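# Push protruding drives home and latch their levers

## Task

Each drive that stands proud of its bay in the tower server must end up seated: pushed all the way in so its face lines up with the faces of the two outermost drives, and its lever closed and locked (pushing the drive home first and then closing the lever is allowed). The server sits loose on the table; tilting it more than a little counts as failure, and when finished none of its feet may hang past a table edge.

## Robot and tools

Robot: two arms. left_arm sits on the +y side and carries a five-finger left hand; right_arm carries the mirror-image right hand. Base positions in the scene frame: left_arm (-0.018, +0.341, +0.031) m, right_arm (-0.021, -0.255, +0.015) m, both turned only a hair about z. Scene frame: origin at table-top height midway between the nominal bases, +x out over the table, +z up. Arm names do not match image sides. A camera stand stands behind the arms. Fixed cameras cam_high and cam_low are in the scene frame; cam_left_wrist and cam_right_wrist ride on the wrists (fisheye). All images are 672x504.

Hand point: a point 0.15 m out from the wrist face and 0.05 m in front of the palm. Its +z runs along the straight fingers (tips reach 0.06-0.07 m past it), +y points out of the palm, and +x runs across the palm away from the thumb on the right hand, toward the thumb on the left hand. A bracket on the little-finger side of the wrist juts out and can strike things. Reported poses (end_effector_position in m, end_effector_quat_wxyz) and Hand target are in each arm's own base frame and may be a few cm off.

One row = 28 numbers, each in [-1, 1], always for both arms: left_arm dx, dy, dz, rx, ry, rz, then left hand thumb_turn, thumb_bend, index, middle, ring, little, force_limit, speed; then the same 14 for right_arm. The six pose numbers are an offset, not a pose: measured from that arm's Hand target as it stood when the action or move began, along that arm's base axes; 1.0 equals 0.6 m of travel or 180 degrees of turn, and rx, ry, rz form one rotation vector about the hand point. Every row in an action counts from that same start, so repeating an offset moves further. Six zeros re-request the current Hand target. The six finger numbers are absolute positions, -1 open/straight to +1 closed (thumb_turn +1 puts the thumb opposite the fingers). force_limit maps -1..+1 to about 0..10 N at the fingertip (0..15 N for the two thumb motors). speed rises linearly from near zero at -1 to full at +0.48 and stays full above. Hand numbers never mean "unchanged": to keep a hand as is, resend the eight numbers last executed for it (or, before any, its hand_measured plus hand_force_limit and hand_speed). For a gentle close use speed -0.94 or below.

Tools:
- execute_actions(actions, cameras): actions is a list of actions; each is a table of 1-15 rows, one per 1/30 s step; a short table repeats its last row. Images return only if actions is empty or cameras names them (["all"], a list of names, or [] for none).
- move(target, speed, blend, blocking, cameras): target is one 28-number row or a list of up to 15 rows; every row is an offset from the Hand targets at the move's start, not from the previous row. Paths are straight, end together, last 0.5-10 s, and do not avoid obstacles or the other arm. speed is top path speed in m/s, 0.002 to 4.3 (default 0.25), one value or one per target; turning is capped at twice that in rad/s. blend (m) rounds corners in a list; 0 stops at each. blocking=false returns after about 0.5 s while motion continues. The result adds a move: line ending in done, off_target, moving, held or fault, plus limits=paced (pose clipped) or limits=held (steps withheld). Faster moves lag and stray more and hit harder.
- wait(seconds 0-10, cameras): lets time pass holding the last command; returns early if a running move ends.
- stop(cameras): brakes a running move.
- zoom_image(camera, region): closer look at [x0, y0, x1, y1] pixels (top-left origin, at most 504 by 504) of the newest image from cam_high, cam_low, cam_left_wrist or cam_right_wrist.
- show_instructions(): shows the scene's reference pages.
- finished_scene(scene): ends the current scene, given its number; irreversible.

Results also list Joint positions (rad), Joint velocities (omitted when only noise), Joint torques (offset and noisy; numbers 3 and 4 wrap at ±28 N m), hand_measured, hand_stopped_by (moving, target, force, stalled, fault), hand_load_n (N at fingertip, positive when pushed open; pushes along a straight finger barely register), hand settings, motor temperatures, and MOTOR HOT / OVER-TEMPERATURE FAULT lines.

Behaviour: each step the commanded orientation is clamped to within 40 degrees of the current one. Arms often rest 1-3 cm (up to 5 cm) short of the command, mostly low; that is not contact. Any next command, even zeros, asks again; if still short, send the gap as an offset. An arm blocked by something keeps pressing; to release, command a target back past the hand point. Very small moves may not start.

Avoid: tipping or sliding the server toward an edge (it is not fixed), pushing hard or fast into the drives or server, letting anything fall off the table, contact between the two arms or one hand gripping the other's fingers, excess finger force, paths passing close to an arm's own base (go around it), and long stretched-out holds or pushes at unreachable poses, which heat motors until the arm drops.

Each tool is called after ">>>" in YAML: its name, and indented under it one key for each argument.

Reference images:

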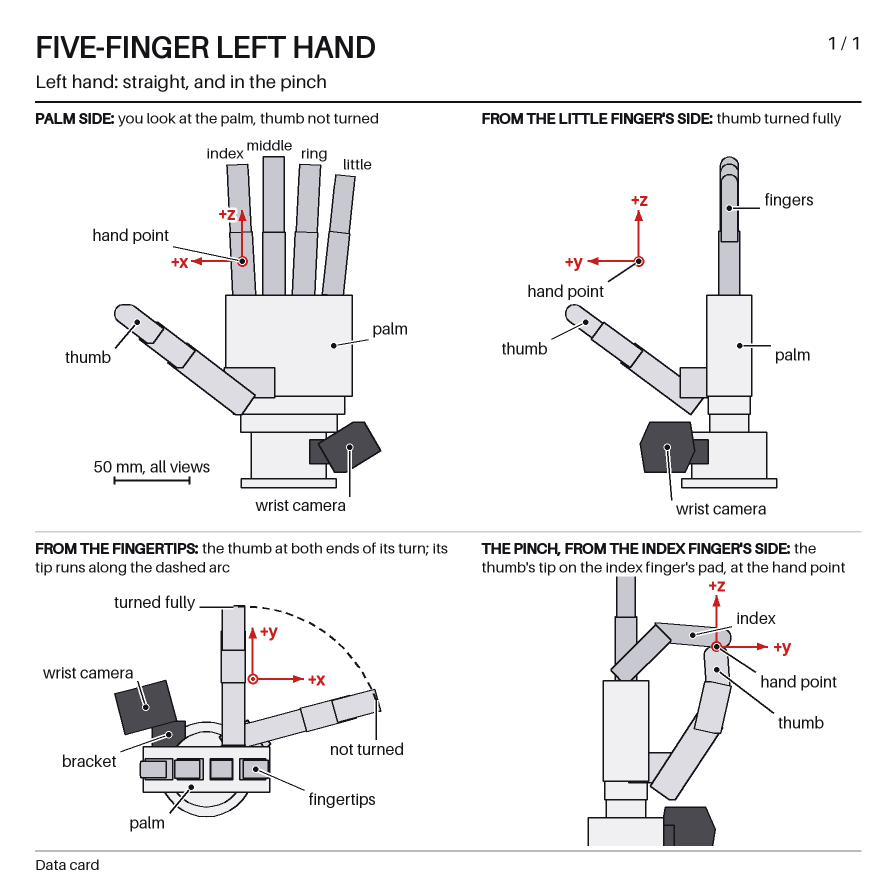

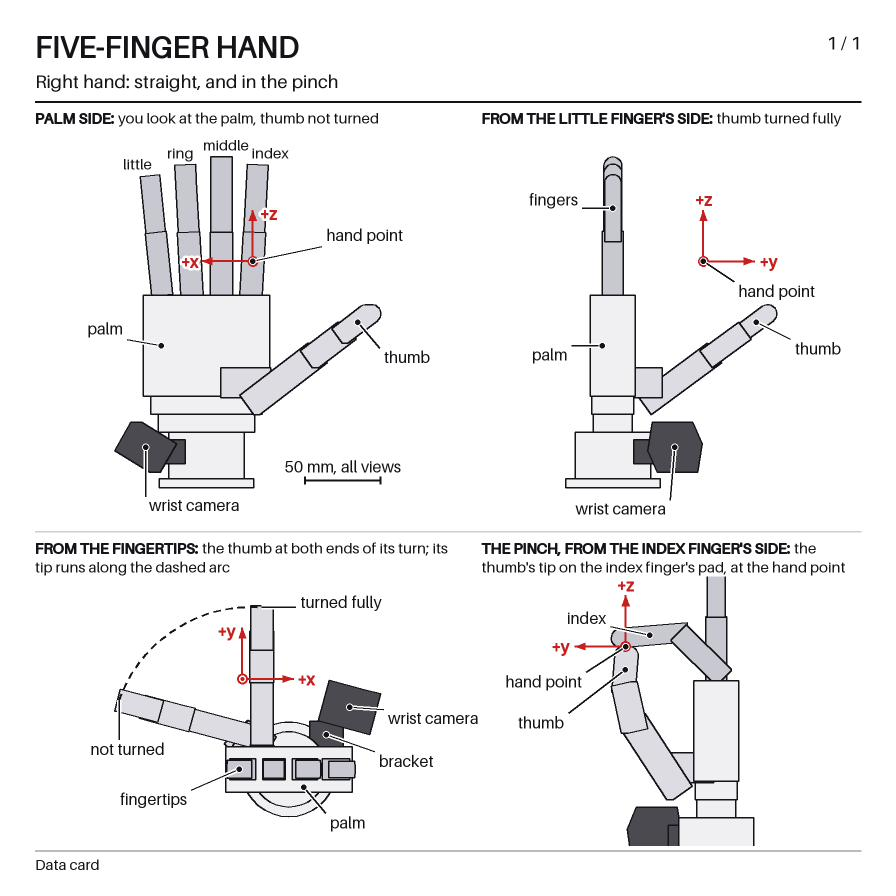

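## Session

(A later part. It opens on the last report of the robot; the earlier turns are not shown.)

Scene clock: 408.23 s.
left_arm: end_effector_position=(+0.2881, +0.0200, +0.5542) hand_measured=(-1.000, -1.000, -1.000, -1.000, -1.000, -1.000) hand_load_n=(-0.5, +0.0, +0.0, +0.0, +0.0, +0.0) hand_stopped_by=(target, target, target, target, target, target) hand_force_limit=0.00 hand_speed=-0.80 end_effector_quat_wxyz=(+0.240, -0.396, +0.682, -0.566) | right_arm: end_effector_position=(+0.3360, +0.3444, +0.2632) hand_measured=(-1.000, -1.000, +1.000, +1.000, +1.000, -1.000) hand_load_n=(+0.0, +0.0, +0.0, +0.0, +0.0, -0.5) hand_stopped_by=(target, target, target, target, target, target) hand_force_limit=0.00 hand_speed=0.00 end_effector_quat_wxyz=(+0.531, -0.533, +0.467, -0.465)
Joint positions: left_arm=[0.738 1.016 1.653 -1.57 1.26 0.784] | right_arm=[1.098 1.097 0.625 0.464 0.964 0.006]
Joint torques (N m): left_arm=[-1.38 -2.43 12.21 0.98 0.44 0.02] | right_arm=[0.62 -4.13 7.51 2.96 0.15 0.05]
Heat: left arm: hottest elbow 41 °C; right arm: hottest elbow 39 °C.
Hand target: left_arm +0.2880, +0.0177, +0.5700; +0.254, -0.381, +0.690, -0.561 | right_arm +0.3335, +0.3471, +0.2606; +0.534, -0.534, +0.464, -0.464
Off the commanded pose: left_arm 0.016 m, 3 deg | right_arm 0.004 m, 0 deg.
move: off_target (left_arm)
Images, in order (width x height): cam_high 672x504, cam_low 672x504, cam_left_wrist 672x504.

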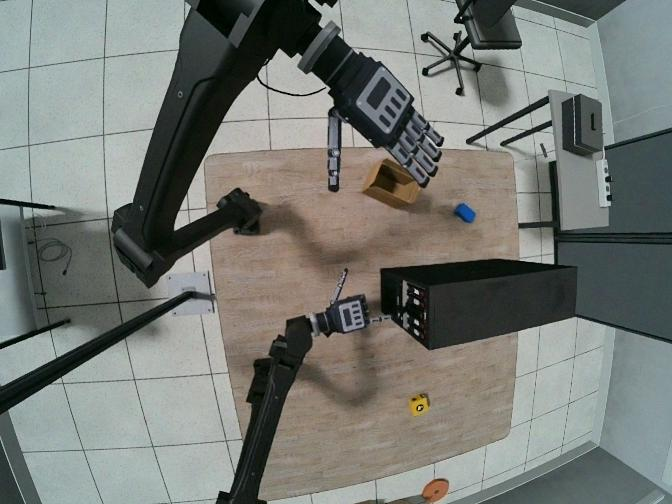

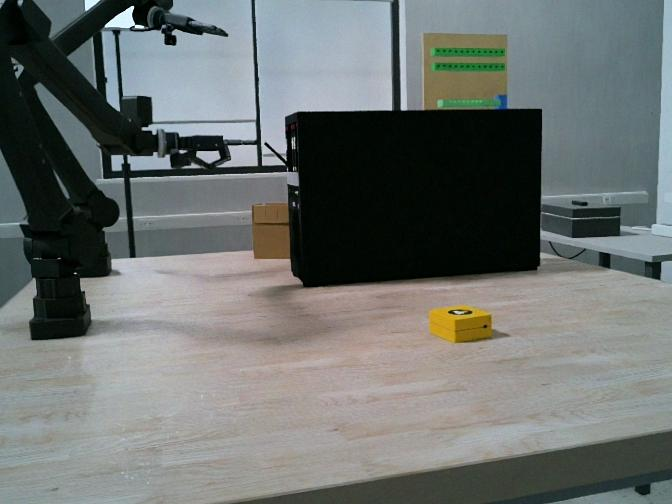

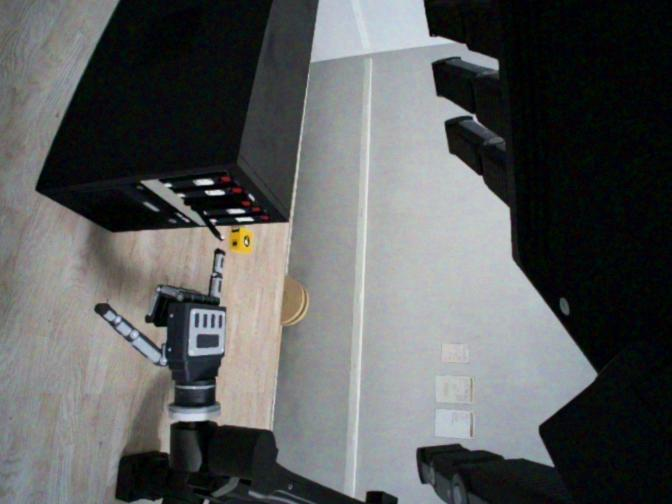

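>>> move:
  target:
    - [0,0,0,0,0,0,-1,-1,-1,-1,-1,-1,0,-0.8,0.0,0.005,-0.01,0,0,0,-1,-1,1,1,1,-1,0,0]
    - [0,0,0,0,0,0,-1,-1,-1,-1,-1,-1,0,-0.8,0.065,0.012,-0.006,0,0,0,-1,-1,1,1,1,-1,0,0]
  speed: 0.06
  cameras: ["cam_high","cam_low","cam_left_wrist"]

>>> zoom_image:
  camera: "cam_low"
  region: [220, 90, 320, 190]

>>> zoom_image:
  camera: "cam_high"
  region: [350, 260, 450, 360]

>>> zoom_image:
  camera: "cam_left_wrist"
  region: [170, 160, 300, 270]

Scene clock: 423.17 s.
left_arm: end_effector_position=(+0.2881, +0.0200, +0.5542) hand_measured=(-1.000, -1.000, -1.000, -1.000, -1.000, -1.000) hand_load_n=(-0.5, +0.0, +0.0, +0.0, +0.0, -0.5) hand_stopped_by=(target, target, target, target, target, target) hand_force_limit=0.00 hand_speed=-0.80 end_effector_quat_wxyz=(+0.240, -0.396, +0.682, -0.566) | right_arm: end_effector_position=(+0.3612, +0.3441, +0.2321) hand_measured=(-1.000, -1.000, +1.000, +1.000, +1.000, -1.000) hand_load_n=(+0.0, +0.0, +0.0, +0.0, +0.0, +0.0) hand_stopped_by=(target, target, target, target, target, target) hand_force_limit=0.00 hand_speed=0.00 end_effector_quat_wxyz=(+0.516, -0.553, +0.461, -0.464)
Joint positions: left_arm=[0.738 1.016 1.653 -1.57 1.26 0.784] | right_arm=[1.025 1.176 0.621 0.498 0.88 0.006]
Joint torques (N m): left_arm=[-1.32 -2.37 12.21 0.96 0.44 0.02] | right_arm=[-0.56 -4.78 11.47 3.11 -0.02 0.04]
Heat: left arm: hottest elbow 41 °C; right arm: hottest elbow 38 °C.
Hand target: left_arm +0.2880, +0.0177, +0.5700; +0.254, -0.381, +0.690, -0.561 | right_arm +0.3725, +0.3543, +0.2569; +0.534, -0.534, +0.464, -0.464
Off the commanded pose: left_arm 0.016 m, 3 deg | right_arm 0.029 m, 3 deg.
move: off_target (left_arm, right_arm)
Images, in order (width x height): cam_high 672x504, cam_low 672x504, cam_left_wrist 672x504.

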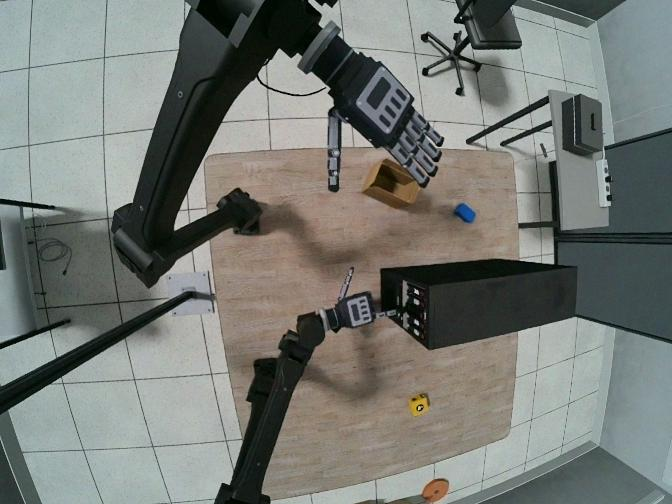

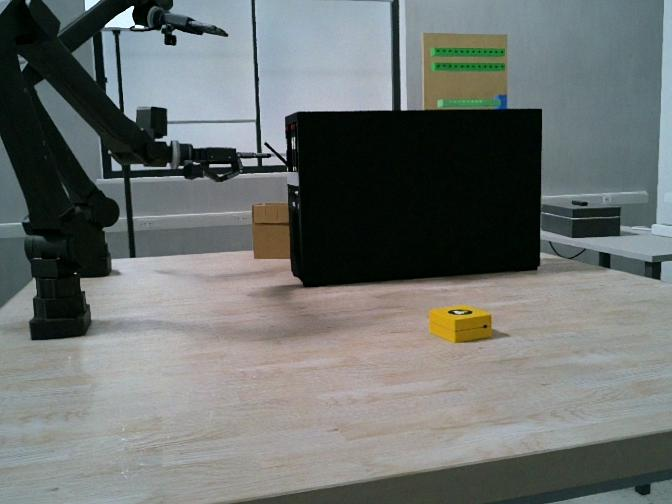

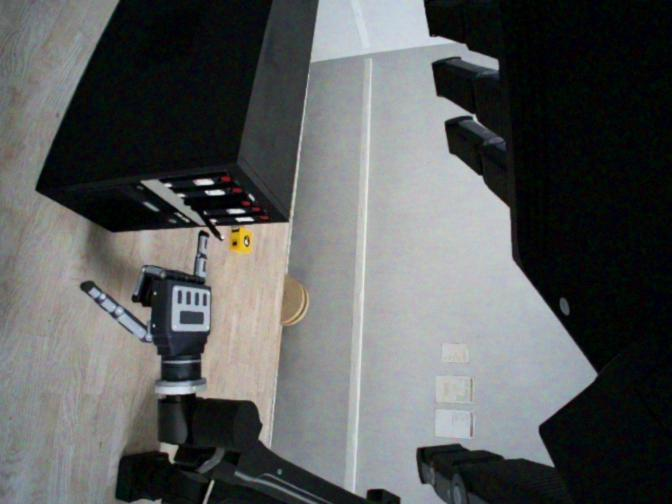

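Scaled by 5.040 from the camera's 672x504 image, which has a finer 960x720 frame.

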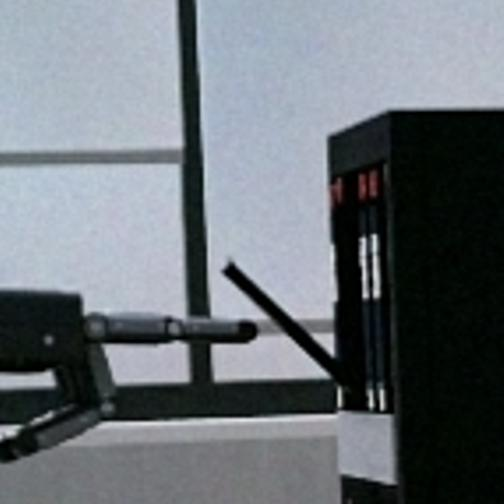

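Scaled by 5.040 from the camera's 672x504 image, which has a finer 960x720 frame.

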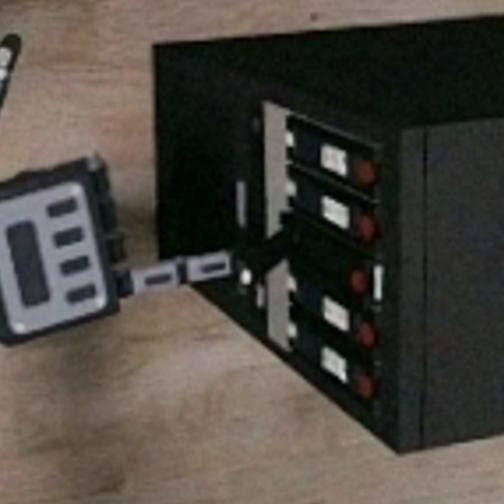

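Scaled by 3.877 from the camera's 672x504 image, which has a finer 960x720 frame.

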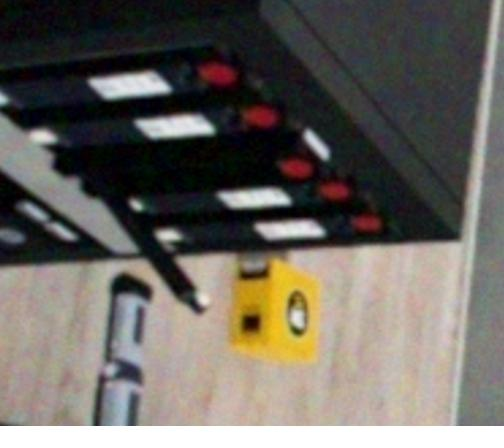

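>>> move:
  target:
    - [0,0,0,0,0,0,-1,-1,-1,-1,-1,-1,0,-0.8,-0.045,-0.003,0,0,0,0,-1,-1,1,1,1,-1,0,0]
    - [0,0,0,0,0,0,-1,-1,-1,-1,-1,-1,0,-0.8,-0.045,-0.003,0.047,0,0,0,-1,-1,1,1,1,-1,0,0]
  speed: 0.08
  cameras: ["cam_high","cam_low"]

>>> zoom_image:
  camera: "cam_low"
  region: [220, 90, 320, 190]

>>> zoom_image:
  camera: "cam_high"
  region: [350, 260, 450, 360]

Scene clock: 434.70 s.
left_arm: end_effector_position=(+0.2881, +0.0200, +0.5542) hand_measured=(-1.000, -1.000, -1.000, -1.000, -1.000, -1.000) hand_load_n=(-0.5, +0.0, +0.0, +0.0, +0.0, +0.0) hand_stopped_by=(target, target, target, target, target, target) hand_force_limit=0.00 hand_speed=-0.80 end_effector_quat_wxyz=(+0.240, -0.396, +0.682, -0.566) | right_arm: end_effector_position=(+0.3415, +0.3383, +0.2474) hand_measured=(-1.000, -1.000, +1.000, +1.000, +1.000, -1.000) hand_load_n=(+0.0, +0.0, +0.0, +0.0, +0.0, +0.0) hand_stopped_by=(target, target, target, target, target, target) hand_force_limit=0.00 hand_speed=0.00 end_effector_quat_wxyz=(+0.511, -0.553, +0.462, -0.469)
Joint positions: left_arm=[0.738 1.016 1.653 -1.57 1.26 0.784] | right_arm=[1.074 1.106 0.621 0.421 0.94 0.006]
Joint torques (N m): left_arm=[-1.44 -2.49 12.21 0.96 0.44 0.02] | right_arm=[0.62 -5.71 13.03 1.81 0.2 0.04]
Heat: left arm: hottest elbow 41 °C; right arm: hottest elbow 38 °C.
Hand target: left_arm +0.2880, +0.0177, +0.5700; +0.254, -0.381, +0.690, -0.561 | right_arm +0.3456, +0.3525, +0.2852; +0.534, -0.533, +0.464, -0.464
Off the commanded pose: left_arm 0.016 m, 3 deg | right_arm 0.041 m, 3 deg.
move: off_target (left_arm, right_arm)
Images, in order (width x height): cam_high 672x504, cam_low 672x504.

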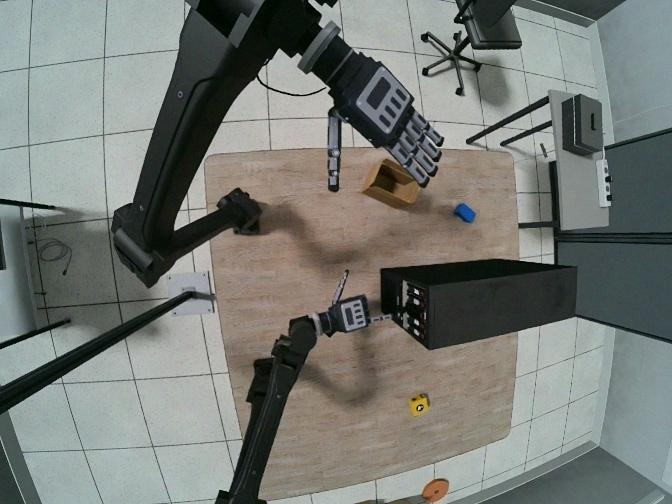

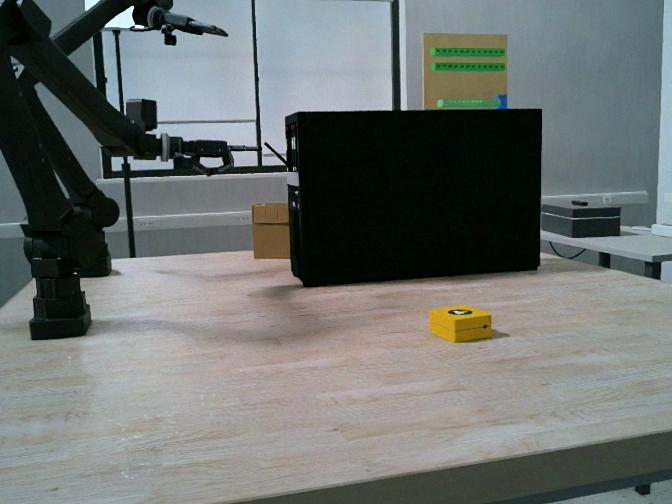

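Scaled by 5.040 from the camera's 672x504 image, which has a finer 960x720 frame.

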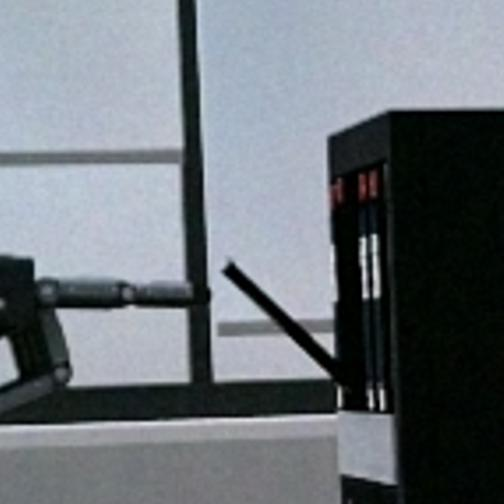

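Scaled by 5.040 from the camera's 672x504 image, which has a finer 960x720 frame.

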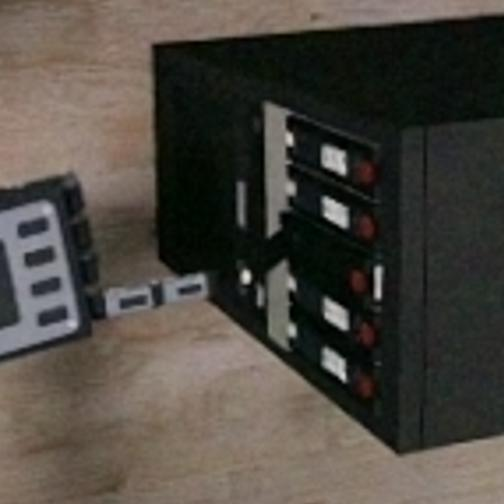

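>>> move:
  target:
    - [0,0,0,0,0,0,-1,-1,-1,-1,-1,-1,0,-0.8,0,0.003,0.022,0,0,0,-1,-1,1,1,1,-1,0,0]
    - [0,0,0,0,0,0,-1,-1,-1,-1,-1,-1,0,-0.8,0.035,0.01,0.022,0,0,0,-1,-1,1,1,1,-1,0,0]
  speed: 0.06
  cameras: ["cam_high","cam_low","cam_left_wrist"]

>>> zoom_image:
  camera: "cam_low"
  region: [220, 90, 320, 190]

>>> zoom_image:
  camera: "cam_high"
  region: [350, 260, 450, 360]

>>> zoom_image:
  camera: "cam_left_wrist"
  region: [170, 160, 300, 270]

Scene clock: 443.40 s.
left_arm: end_effector_position=(+0.2881, +0.0200, +0.5542) hand_measured=(-1.000, -1.000, -1.000, -1.000, -1.000, -1.000) hand_load_n=(+0.0, +0.0, +0.0, +0.0, -0.5, +0.0) hand_stopped_by=(target, target, target, target, target, target) hand_force_limit=0.00 hand_speed=-0.80 end_effector_quat_wxyz=(+0.240, -0.396, +0.682, -0.566) | right_arm: end_effector_position=(+0.3548, +0.3472, +0.2710) hand_measured=(-1.000, -1.000, +1.000, +1.000, +1.000, -1.000) hand_load_n=(-0.5, +0.0, +0.0, +0.0, +0.0, +0.0) hand_stopped_by=(target, target, target, target, target, target) hand_force_limit=0.00 hand_speed=0.00 end_effector_quat_wxyz=(+0.520, -0.550, +0.461, -0.464)
Joint positions: left_arm=[0.738 1.016 1.653 -1.57 1.26 0.784] | right_arm=[1.047 1.111 0.683 0.38 0.902 0.006]
Joint torques (N m): left_arm=[-1.32 -2.43 12.21 0.95 0.44 0.02] | right_arm=[-0.56 -4.13 13 2.33 -0.04 0.04]
Heat: left arm: hottest elbow 41 °C; right arm: hottest elbow 38 °C.
Hand target: left_arm +0.2880, +0.0177, +0.5700; +0.254, -0.381, +0.690, -0.561 | right_arm +0.3666, +0.3584, +0.2984; +0.534, -0.533, +0.464, -0.464
Off the commanded pose: left_arm 0.016 m, 3 deg | right_arm 0.032 m, 3 deg.
move: off_target (left_arm, right_arm)
Images, in order (width x height): cam_high 672x504, cam_low 672x504, cam_left_wrist 672x504.

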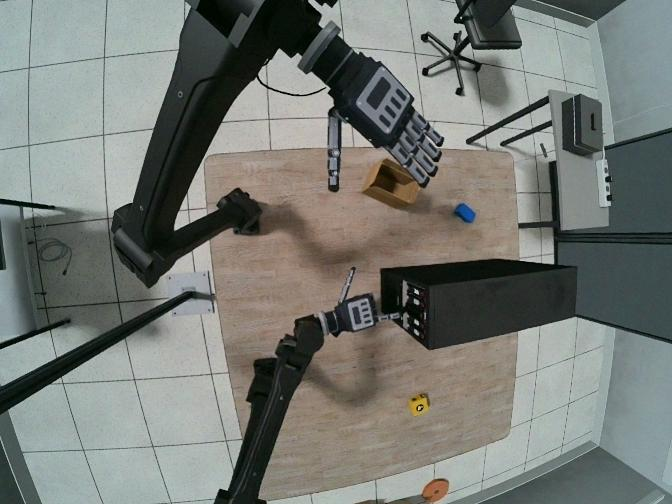

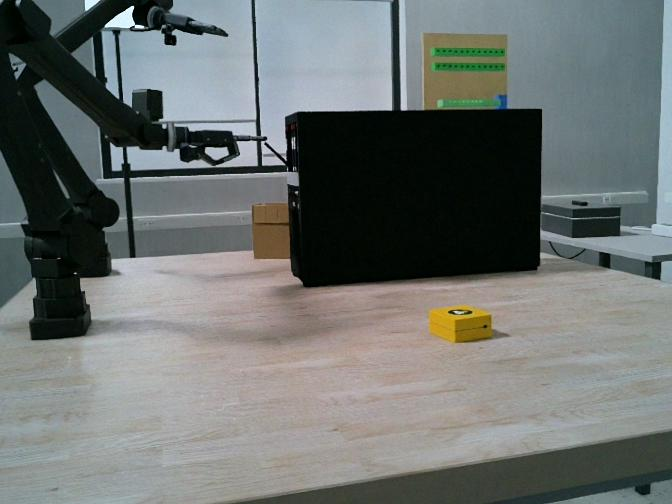

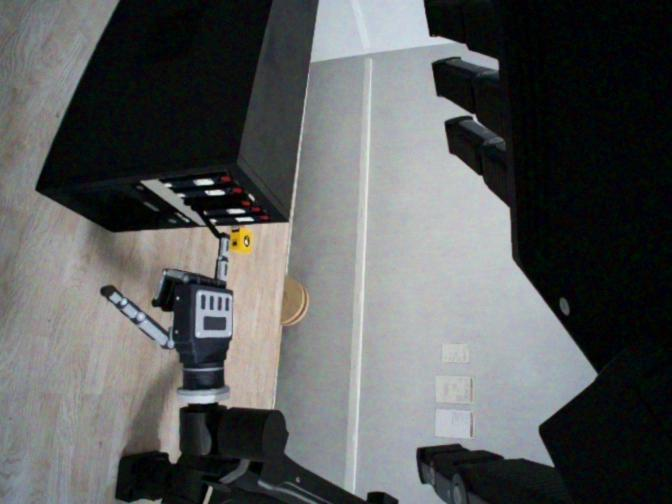

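Scaled by 5.040 from the camera's 672x504 image, which has a finer 960x720 frame.

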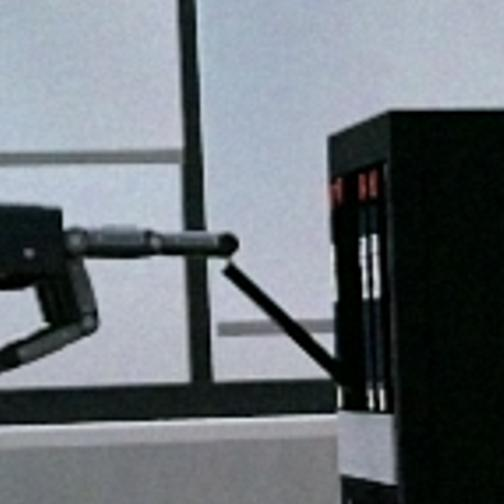

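Scaled by 5.040 from the camera's 672x504 image, which has a finer 960x720 frame.

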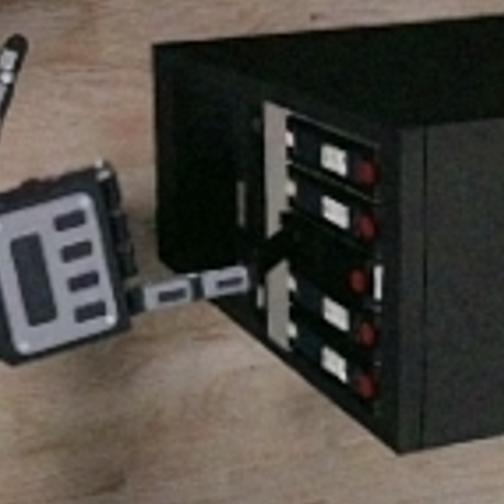

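Scaled by 3.877 from the camera's 672x504 image, which has a finer 960x720 frame.

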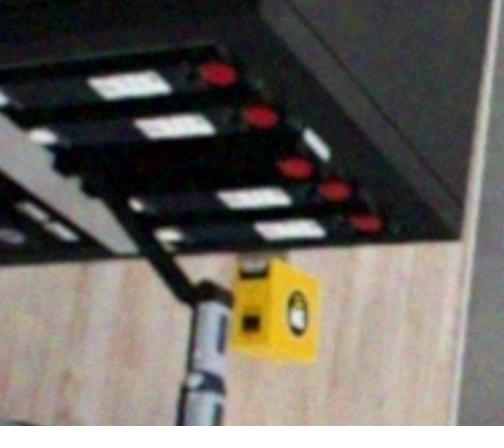

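>>> move:
  target:
    - [0,0,0,0,0,0,-1,-1,-1,-1,-1,-1,0,-0.8,-0.045,-0.006,0,0,0,0,-1,-1,1,1,1,-1,0,0]
    - [0,0,0,0,0,0,-1,-1,-1,-1,-1,-1,0,-0.8,-0.045,-0.006,-0.07,0,0,0,-1,-1,1,1,1,-1,0,0]
    - [0,0,0,0,0,0,-1,-1,-1,-1,-1,-1,0,-0.8,-0.045,-0.006,-0.02,0,0,0,-1,-1,1,1,1,-1,0,0]
    - [0,0,0,0,0,0,-1,-1,-1,-1,-1,-1,0,-0.8,0.0,0.0,-0.02,0,0,0,-1,-1,1,1,1,-1,0,0]
  speed: 0.08
  cameras: ["cam_high","cam_low","cam_left_wrist"]

>>> zoom_image:
  camera: "cam_low"
  region: [220, 90, 320, 190]

>>> zoom_image:
  camera: "cam_high"
  region: [350, 260, 450, 360]

Scene clock: 463.90 s.
left_arm: end_effector_position=(+0.2881, +0.0200, +0.5542) hand_measured=(-1.000, -1.000, -1.000, -1.000, -1.000, -1.000) hand_load_n=(-0.5, +0.0, +0.0, +0.0, +0.0, +0.0) hand_stopped_by=(target, target, target, target, target, target) hand_force_limit=0.00 hand_speed=-0.80 end_effector_quat_wxyz=(+0.240, -0.396, +0.682, -0.566) | right_arm: end_effector_position=(+0.3528, +0.3464, +0.2537) hand_measured=(-1.000, -1.000, +1.000, +1.000, +1.000, -1.000) hand_load_n=(-0.5, +0.0, +0.5, +0.0, +0.0, -1.0) hand_stopped_by=(target, target, target, target, target, target) hand_force_limit=0.00 hand_speed=0.00 end_effector_quat_wxyz=(+0.516, -0.554, +0.459, -0.464)
Joint positions: left_arm=[0.738 1.016 1.653 -1.57 1.26 0.784] | right_arm=[1.05 1.13 0.653 0.418 0.902 0.006]
Joint torques (N m): left_arm=[-1.32 -2.43 12.22 0.96 0.43 0.02] | right_arm=[-0.67 -4.48 13.33 2.35 -0.03 0.04]
Heat: left arm: hottest elbow 41 °C; right arm: hottest elbow 39 °C.
Hand target: left_arm +0.2880, +0.0177, +0.5700; +0.254, -0.381, +0.690, -0.561 | right_arm +0.3665, +0.3585, +0.2866; +0.534, -0.533, +0.464, -0.464
Off the commanded pose: left_arm 0.016 m, 3 deg | right_arm 0.037 m, 3 deg.
move: off_target (left_arm, right_arm)
Images, in order (width x height): cam_high 672x504, cam_low 672x504, cam_left_wrist 672x504.

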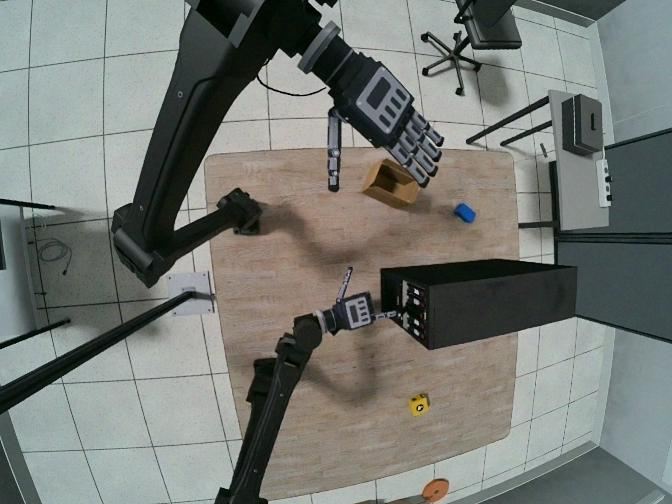

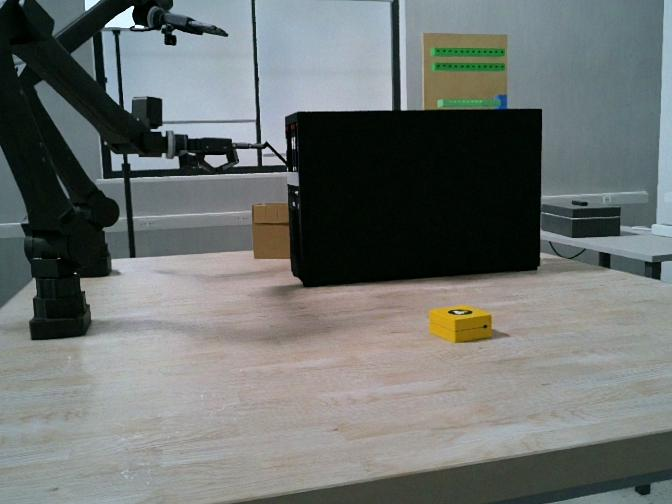

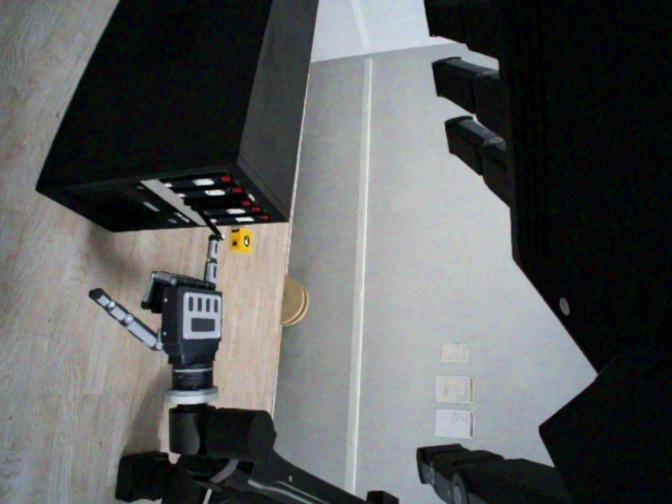

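Scaled by 5.040 from the camera's 672x504 image, which has a finer 960x720 frame.

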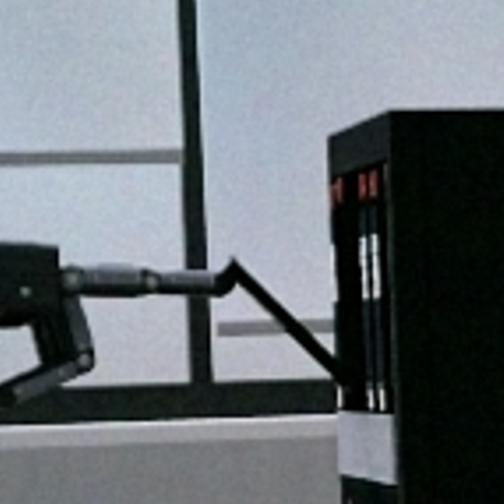

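Scaled by 5.040 from the camera's 672x504 image, which has a finer 960x720 frame.

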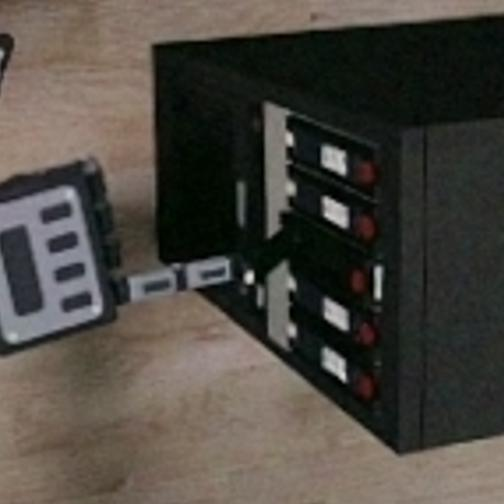

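>>> move:
  target: [0,0,0,0,0,0,-1,-1,-1,-1,-1,-1,0,-0.8,0.06,0.003,0.012,0,0,0,-1,-1,1,1,1,-1,0,0]
  speed: 0.05
  cameras: ["cam_high","cam_low","cam_left_wrist"]

>>> zoom_image:
  camera: "cam_low"
  region: [220, 90, 320, 190]

>>> zoom_image:
  camera: "cam_high"
  region: [350, 260, 450, 360]

>>> zoom_image:
  camera: "cam_left_wrist"
  region: [170, 160, 300, 270]

Scene clock: 475.27 s.
left_arm: end_effector_position=(+0.2881, +0.0200, +0.5542) hand_measured=(-1.000, -1.000, -1.000, -1.000, -1.000, -1.000) hand_load_n=(+0.0, +0.0, +0.0, +0.0, +0.0, +0.0) hand_stopped_by=(target, target, target, target, target, target) hand_force_limit=0.00 hand_speed=-0.80 end_effector_quat_wxyz=(+0.240, -0.396, +0.682, -0.566) | right_arm: end_effector_position=(+0.3873, +0.3488, +0.2644) hand_measured=(-1.000, -1.000, +1.000, +1.000, +1.000, -1.000) hand_load_n=(-0.5, +0.0, +0.0, +0.0, +0.0, +0.0) hand_stopped_by=(target, target, target, target, target, target) hand_force_limit=0.00 hand_speed=0.00 end_effector_quat_wxyz=(+0.520, -0.550, +0.462, -0.463)
Joint positions: left_arm=[0.738 1.016 1.653 -1.57 1.26 0.784] | right_arm=[0.969 1.177 0.713 0.418 0.824 0.006]
Joint torques (N m): left_arm=[-1.32 -2.49 12.19 0.96 0.43 0.02] | right_arm=[-0.56 -4.78 13.42 2.09 -0.18 0.04]
Heat: left arm: hottest elbow 41 °C; right arm: hottest elbow 39 °C.
Hand target: left_arm +0.2880, +0.0177, +0.5700; +0.254, -0.381, +0.690, -0.561 | right_arm +0.4025, +0.3603, +0.2936; +0.534, -0.533, +0.464, -0.464
Off the commanded pose: left_arm 0.016 m, 3 deg | right_arm 0.035 m, 2 deg.
move: off_target (left_arm, right_arm)
Images, in order (width x height): cam_high 672x504, cam_low 672x504, cam_left_wrist 672x504.

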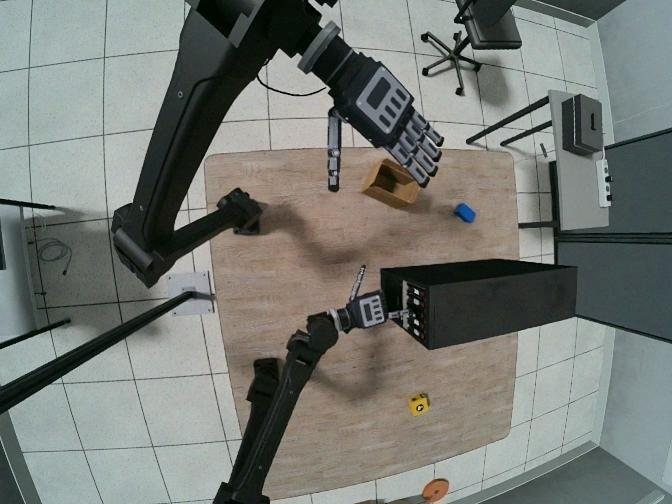

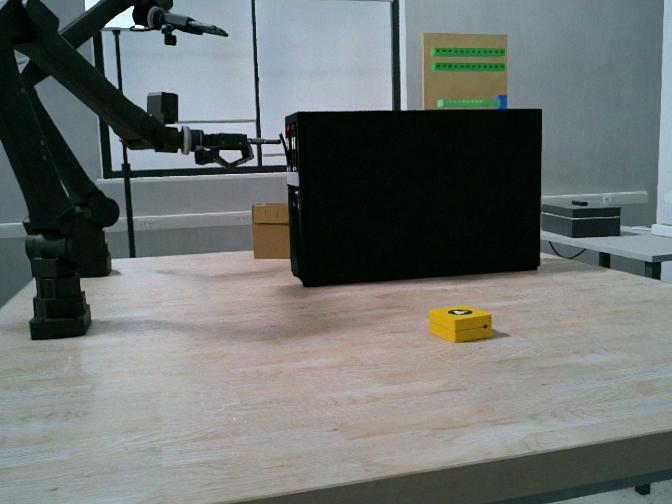

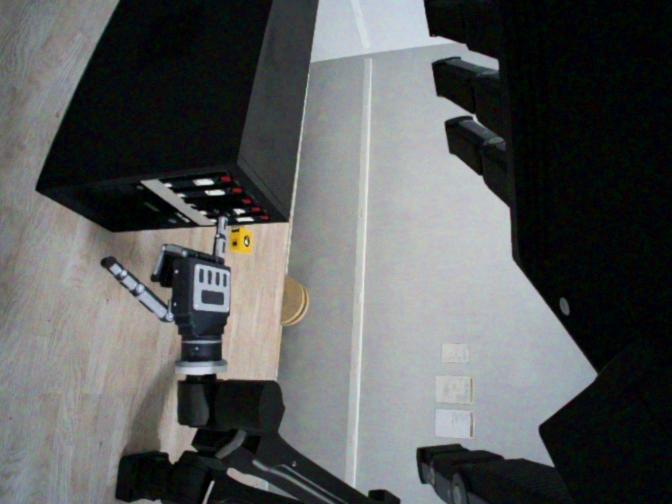

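Scaled by 5.040 from the camera's 672x504 image, which has a finer 960x720 frame.

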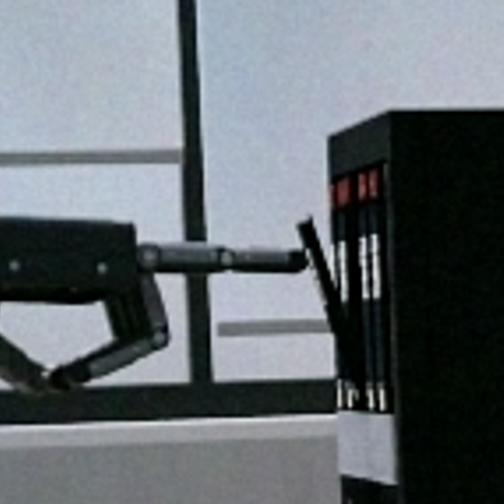

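Scaled by 5.040 from the camera's 672x504 image, which has a finer 960x720 frame.

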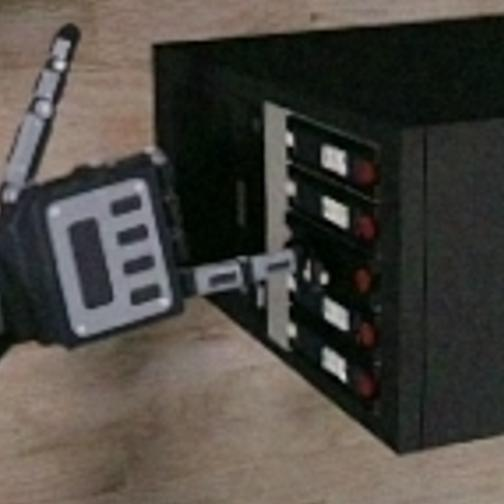

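Scaled by 3.877 from the camera's 672x504 image, which has a finer 960x720 frame.

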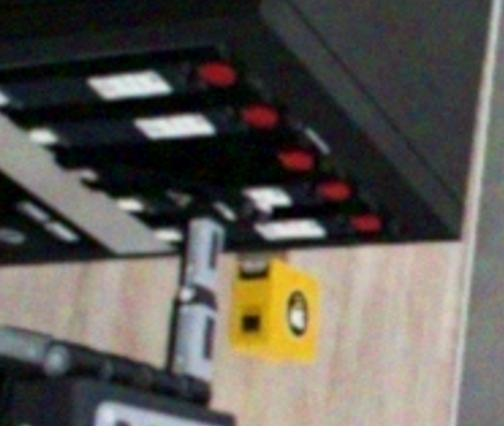

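>>> move:
  target: [0,0,0,0,0,0,-1,-1,-1,-1,-1,-1,0,-0.8,0.05,-0.004,0.004,0,0,0,-1,-1,1,1,1,-1,0,0]
  speed: 0.05
  cameras: ["cam_high","cam_low","cam_left_wrist"]

>>> zoom_image:
  camera: "cam_low"
  region: [220, 90, 320, 190]

>>> zoom_image:
  camera: "cam_high"
  region: [350, 260, 450, 360]

>>> zoom_image:
  camera: "cam_left_wrist"
  region: [170, 160, 300, 270]

Scene clock: 486.00 s.
left_arm: end_effector_position=(+0.2881, +0.0200, +0.5542) hand_measured=(-1.000, -1.000, -1.000, -1.000, -1.000, -1.000) hand_load_n=(+0.0, +0.0, +0.0, +0.0, +0.0, +0.0) hand_stopped_by=(target, target, target, target, target, target) hand_force_limit=0.00 hand_speed=-0.80 end_effector_quat_wxyz=(+0.240, -0.396, +0.682, -0.566) | right_arm: end_effector_position=(+0.4080, +0.3481, +0.2679) hand_measured=(-1.000, -1.000, +1.000, +1.000, +1.000, -1.000) hand_load_n=(-0.5, +0.0, +0.0, +0.0, +0.0, +0.0) hand_stopped_by=(target, target, target, target, target, target) hand_force_limit=0.00 hand_speed=0.00 end_effector_quat_wxyz=(+0.522, -0.550, +0.461, -0.460)
Joint positions: left_arm=[0.738 1.016 1.653 -1.57 1.26 0.784] | right_arm=[0.918 1.204 0.743 0.418 0.766 0.006]
Joint torques (N m): left_arm=[-1.38 -2.43 12.19 0.95 0.43 0.03] | right_arm=[-1.9 -4.13 14.3 2.24 -0.53 0.03]
Heat: left arm: hottest elbow 41 °C; right arm: hottest elbow 39 °C.
Hand target: left_arm +0.2880, +0.0177, +0.5700; +0.254, -0.381, +0.690, -0.561 | right_arm +0.4325, +0.3579, +0.2959; +0.534, -0.533, +0.464, -0.464
Off the commanded pose: left_arm 0.016 m, 3 deg | right_arm 0.039 m, 2 deg.
move: off_target (left_arm, right_arm)
Images, in order (width x height): cam_high 672x504, cam_low 672x504, cam_left_wrist 672x504.

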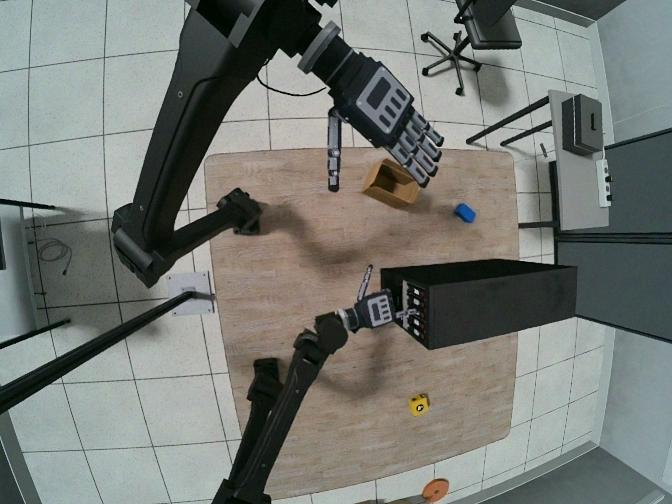

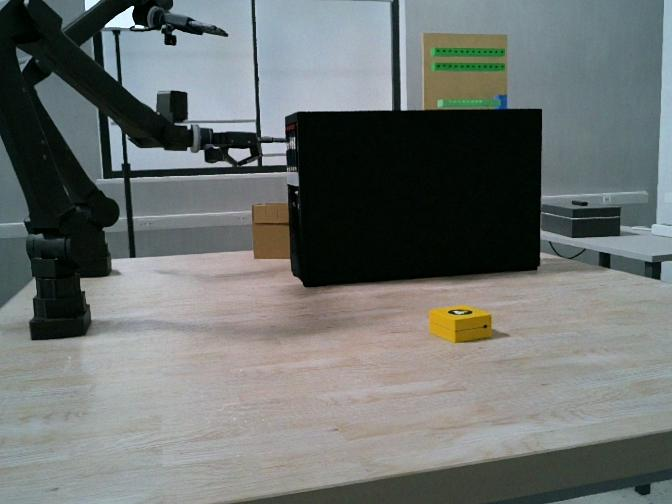

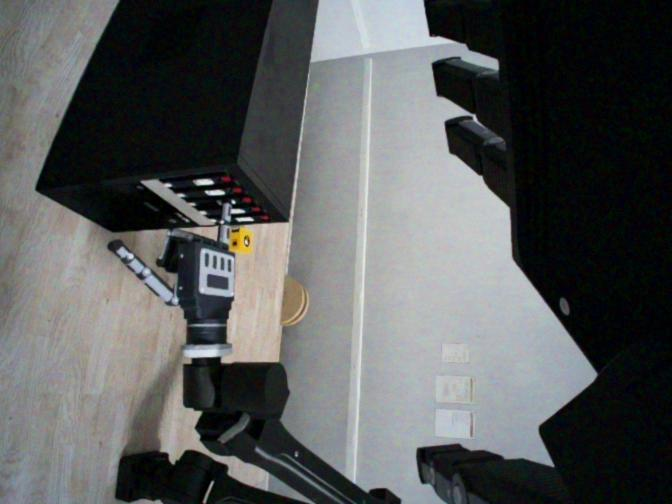

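Scaled by 5.040 from the camera's 672x504 image, which has a finer 960x720 frame.

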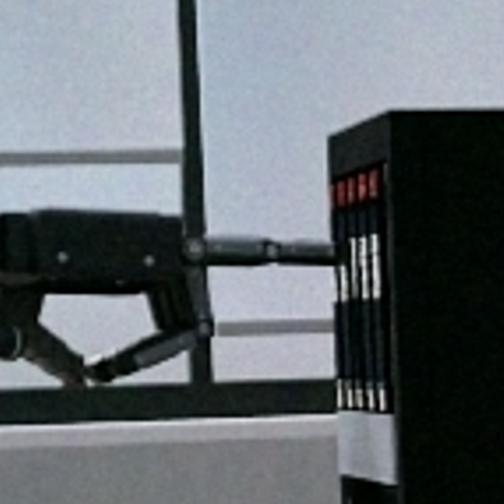

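Scaled by 5.040 from the camera's 672x504 image, which has a finer 960x720 frame.

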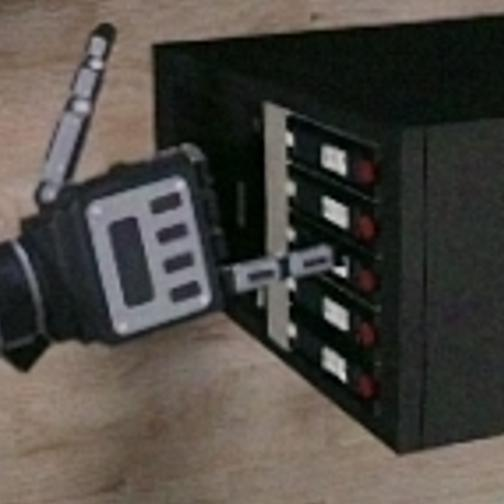

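Scaled by 3.877 from the camera's 672x504 image, which has a finer 960x720 frame.

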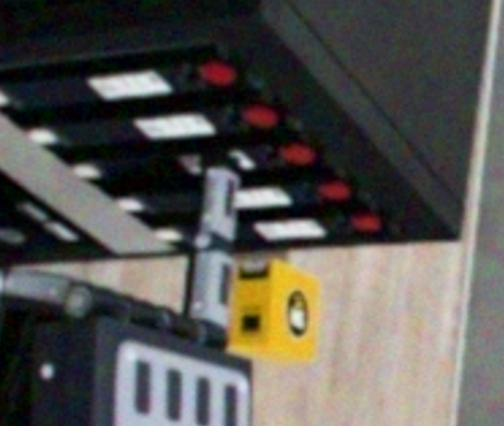

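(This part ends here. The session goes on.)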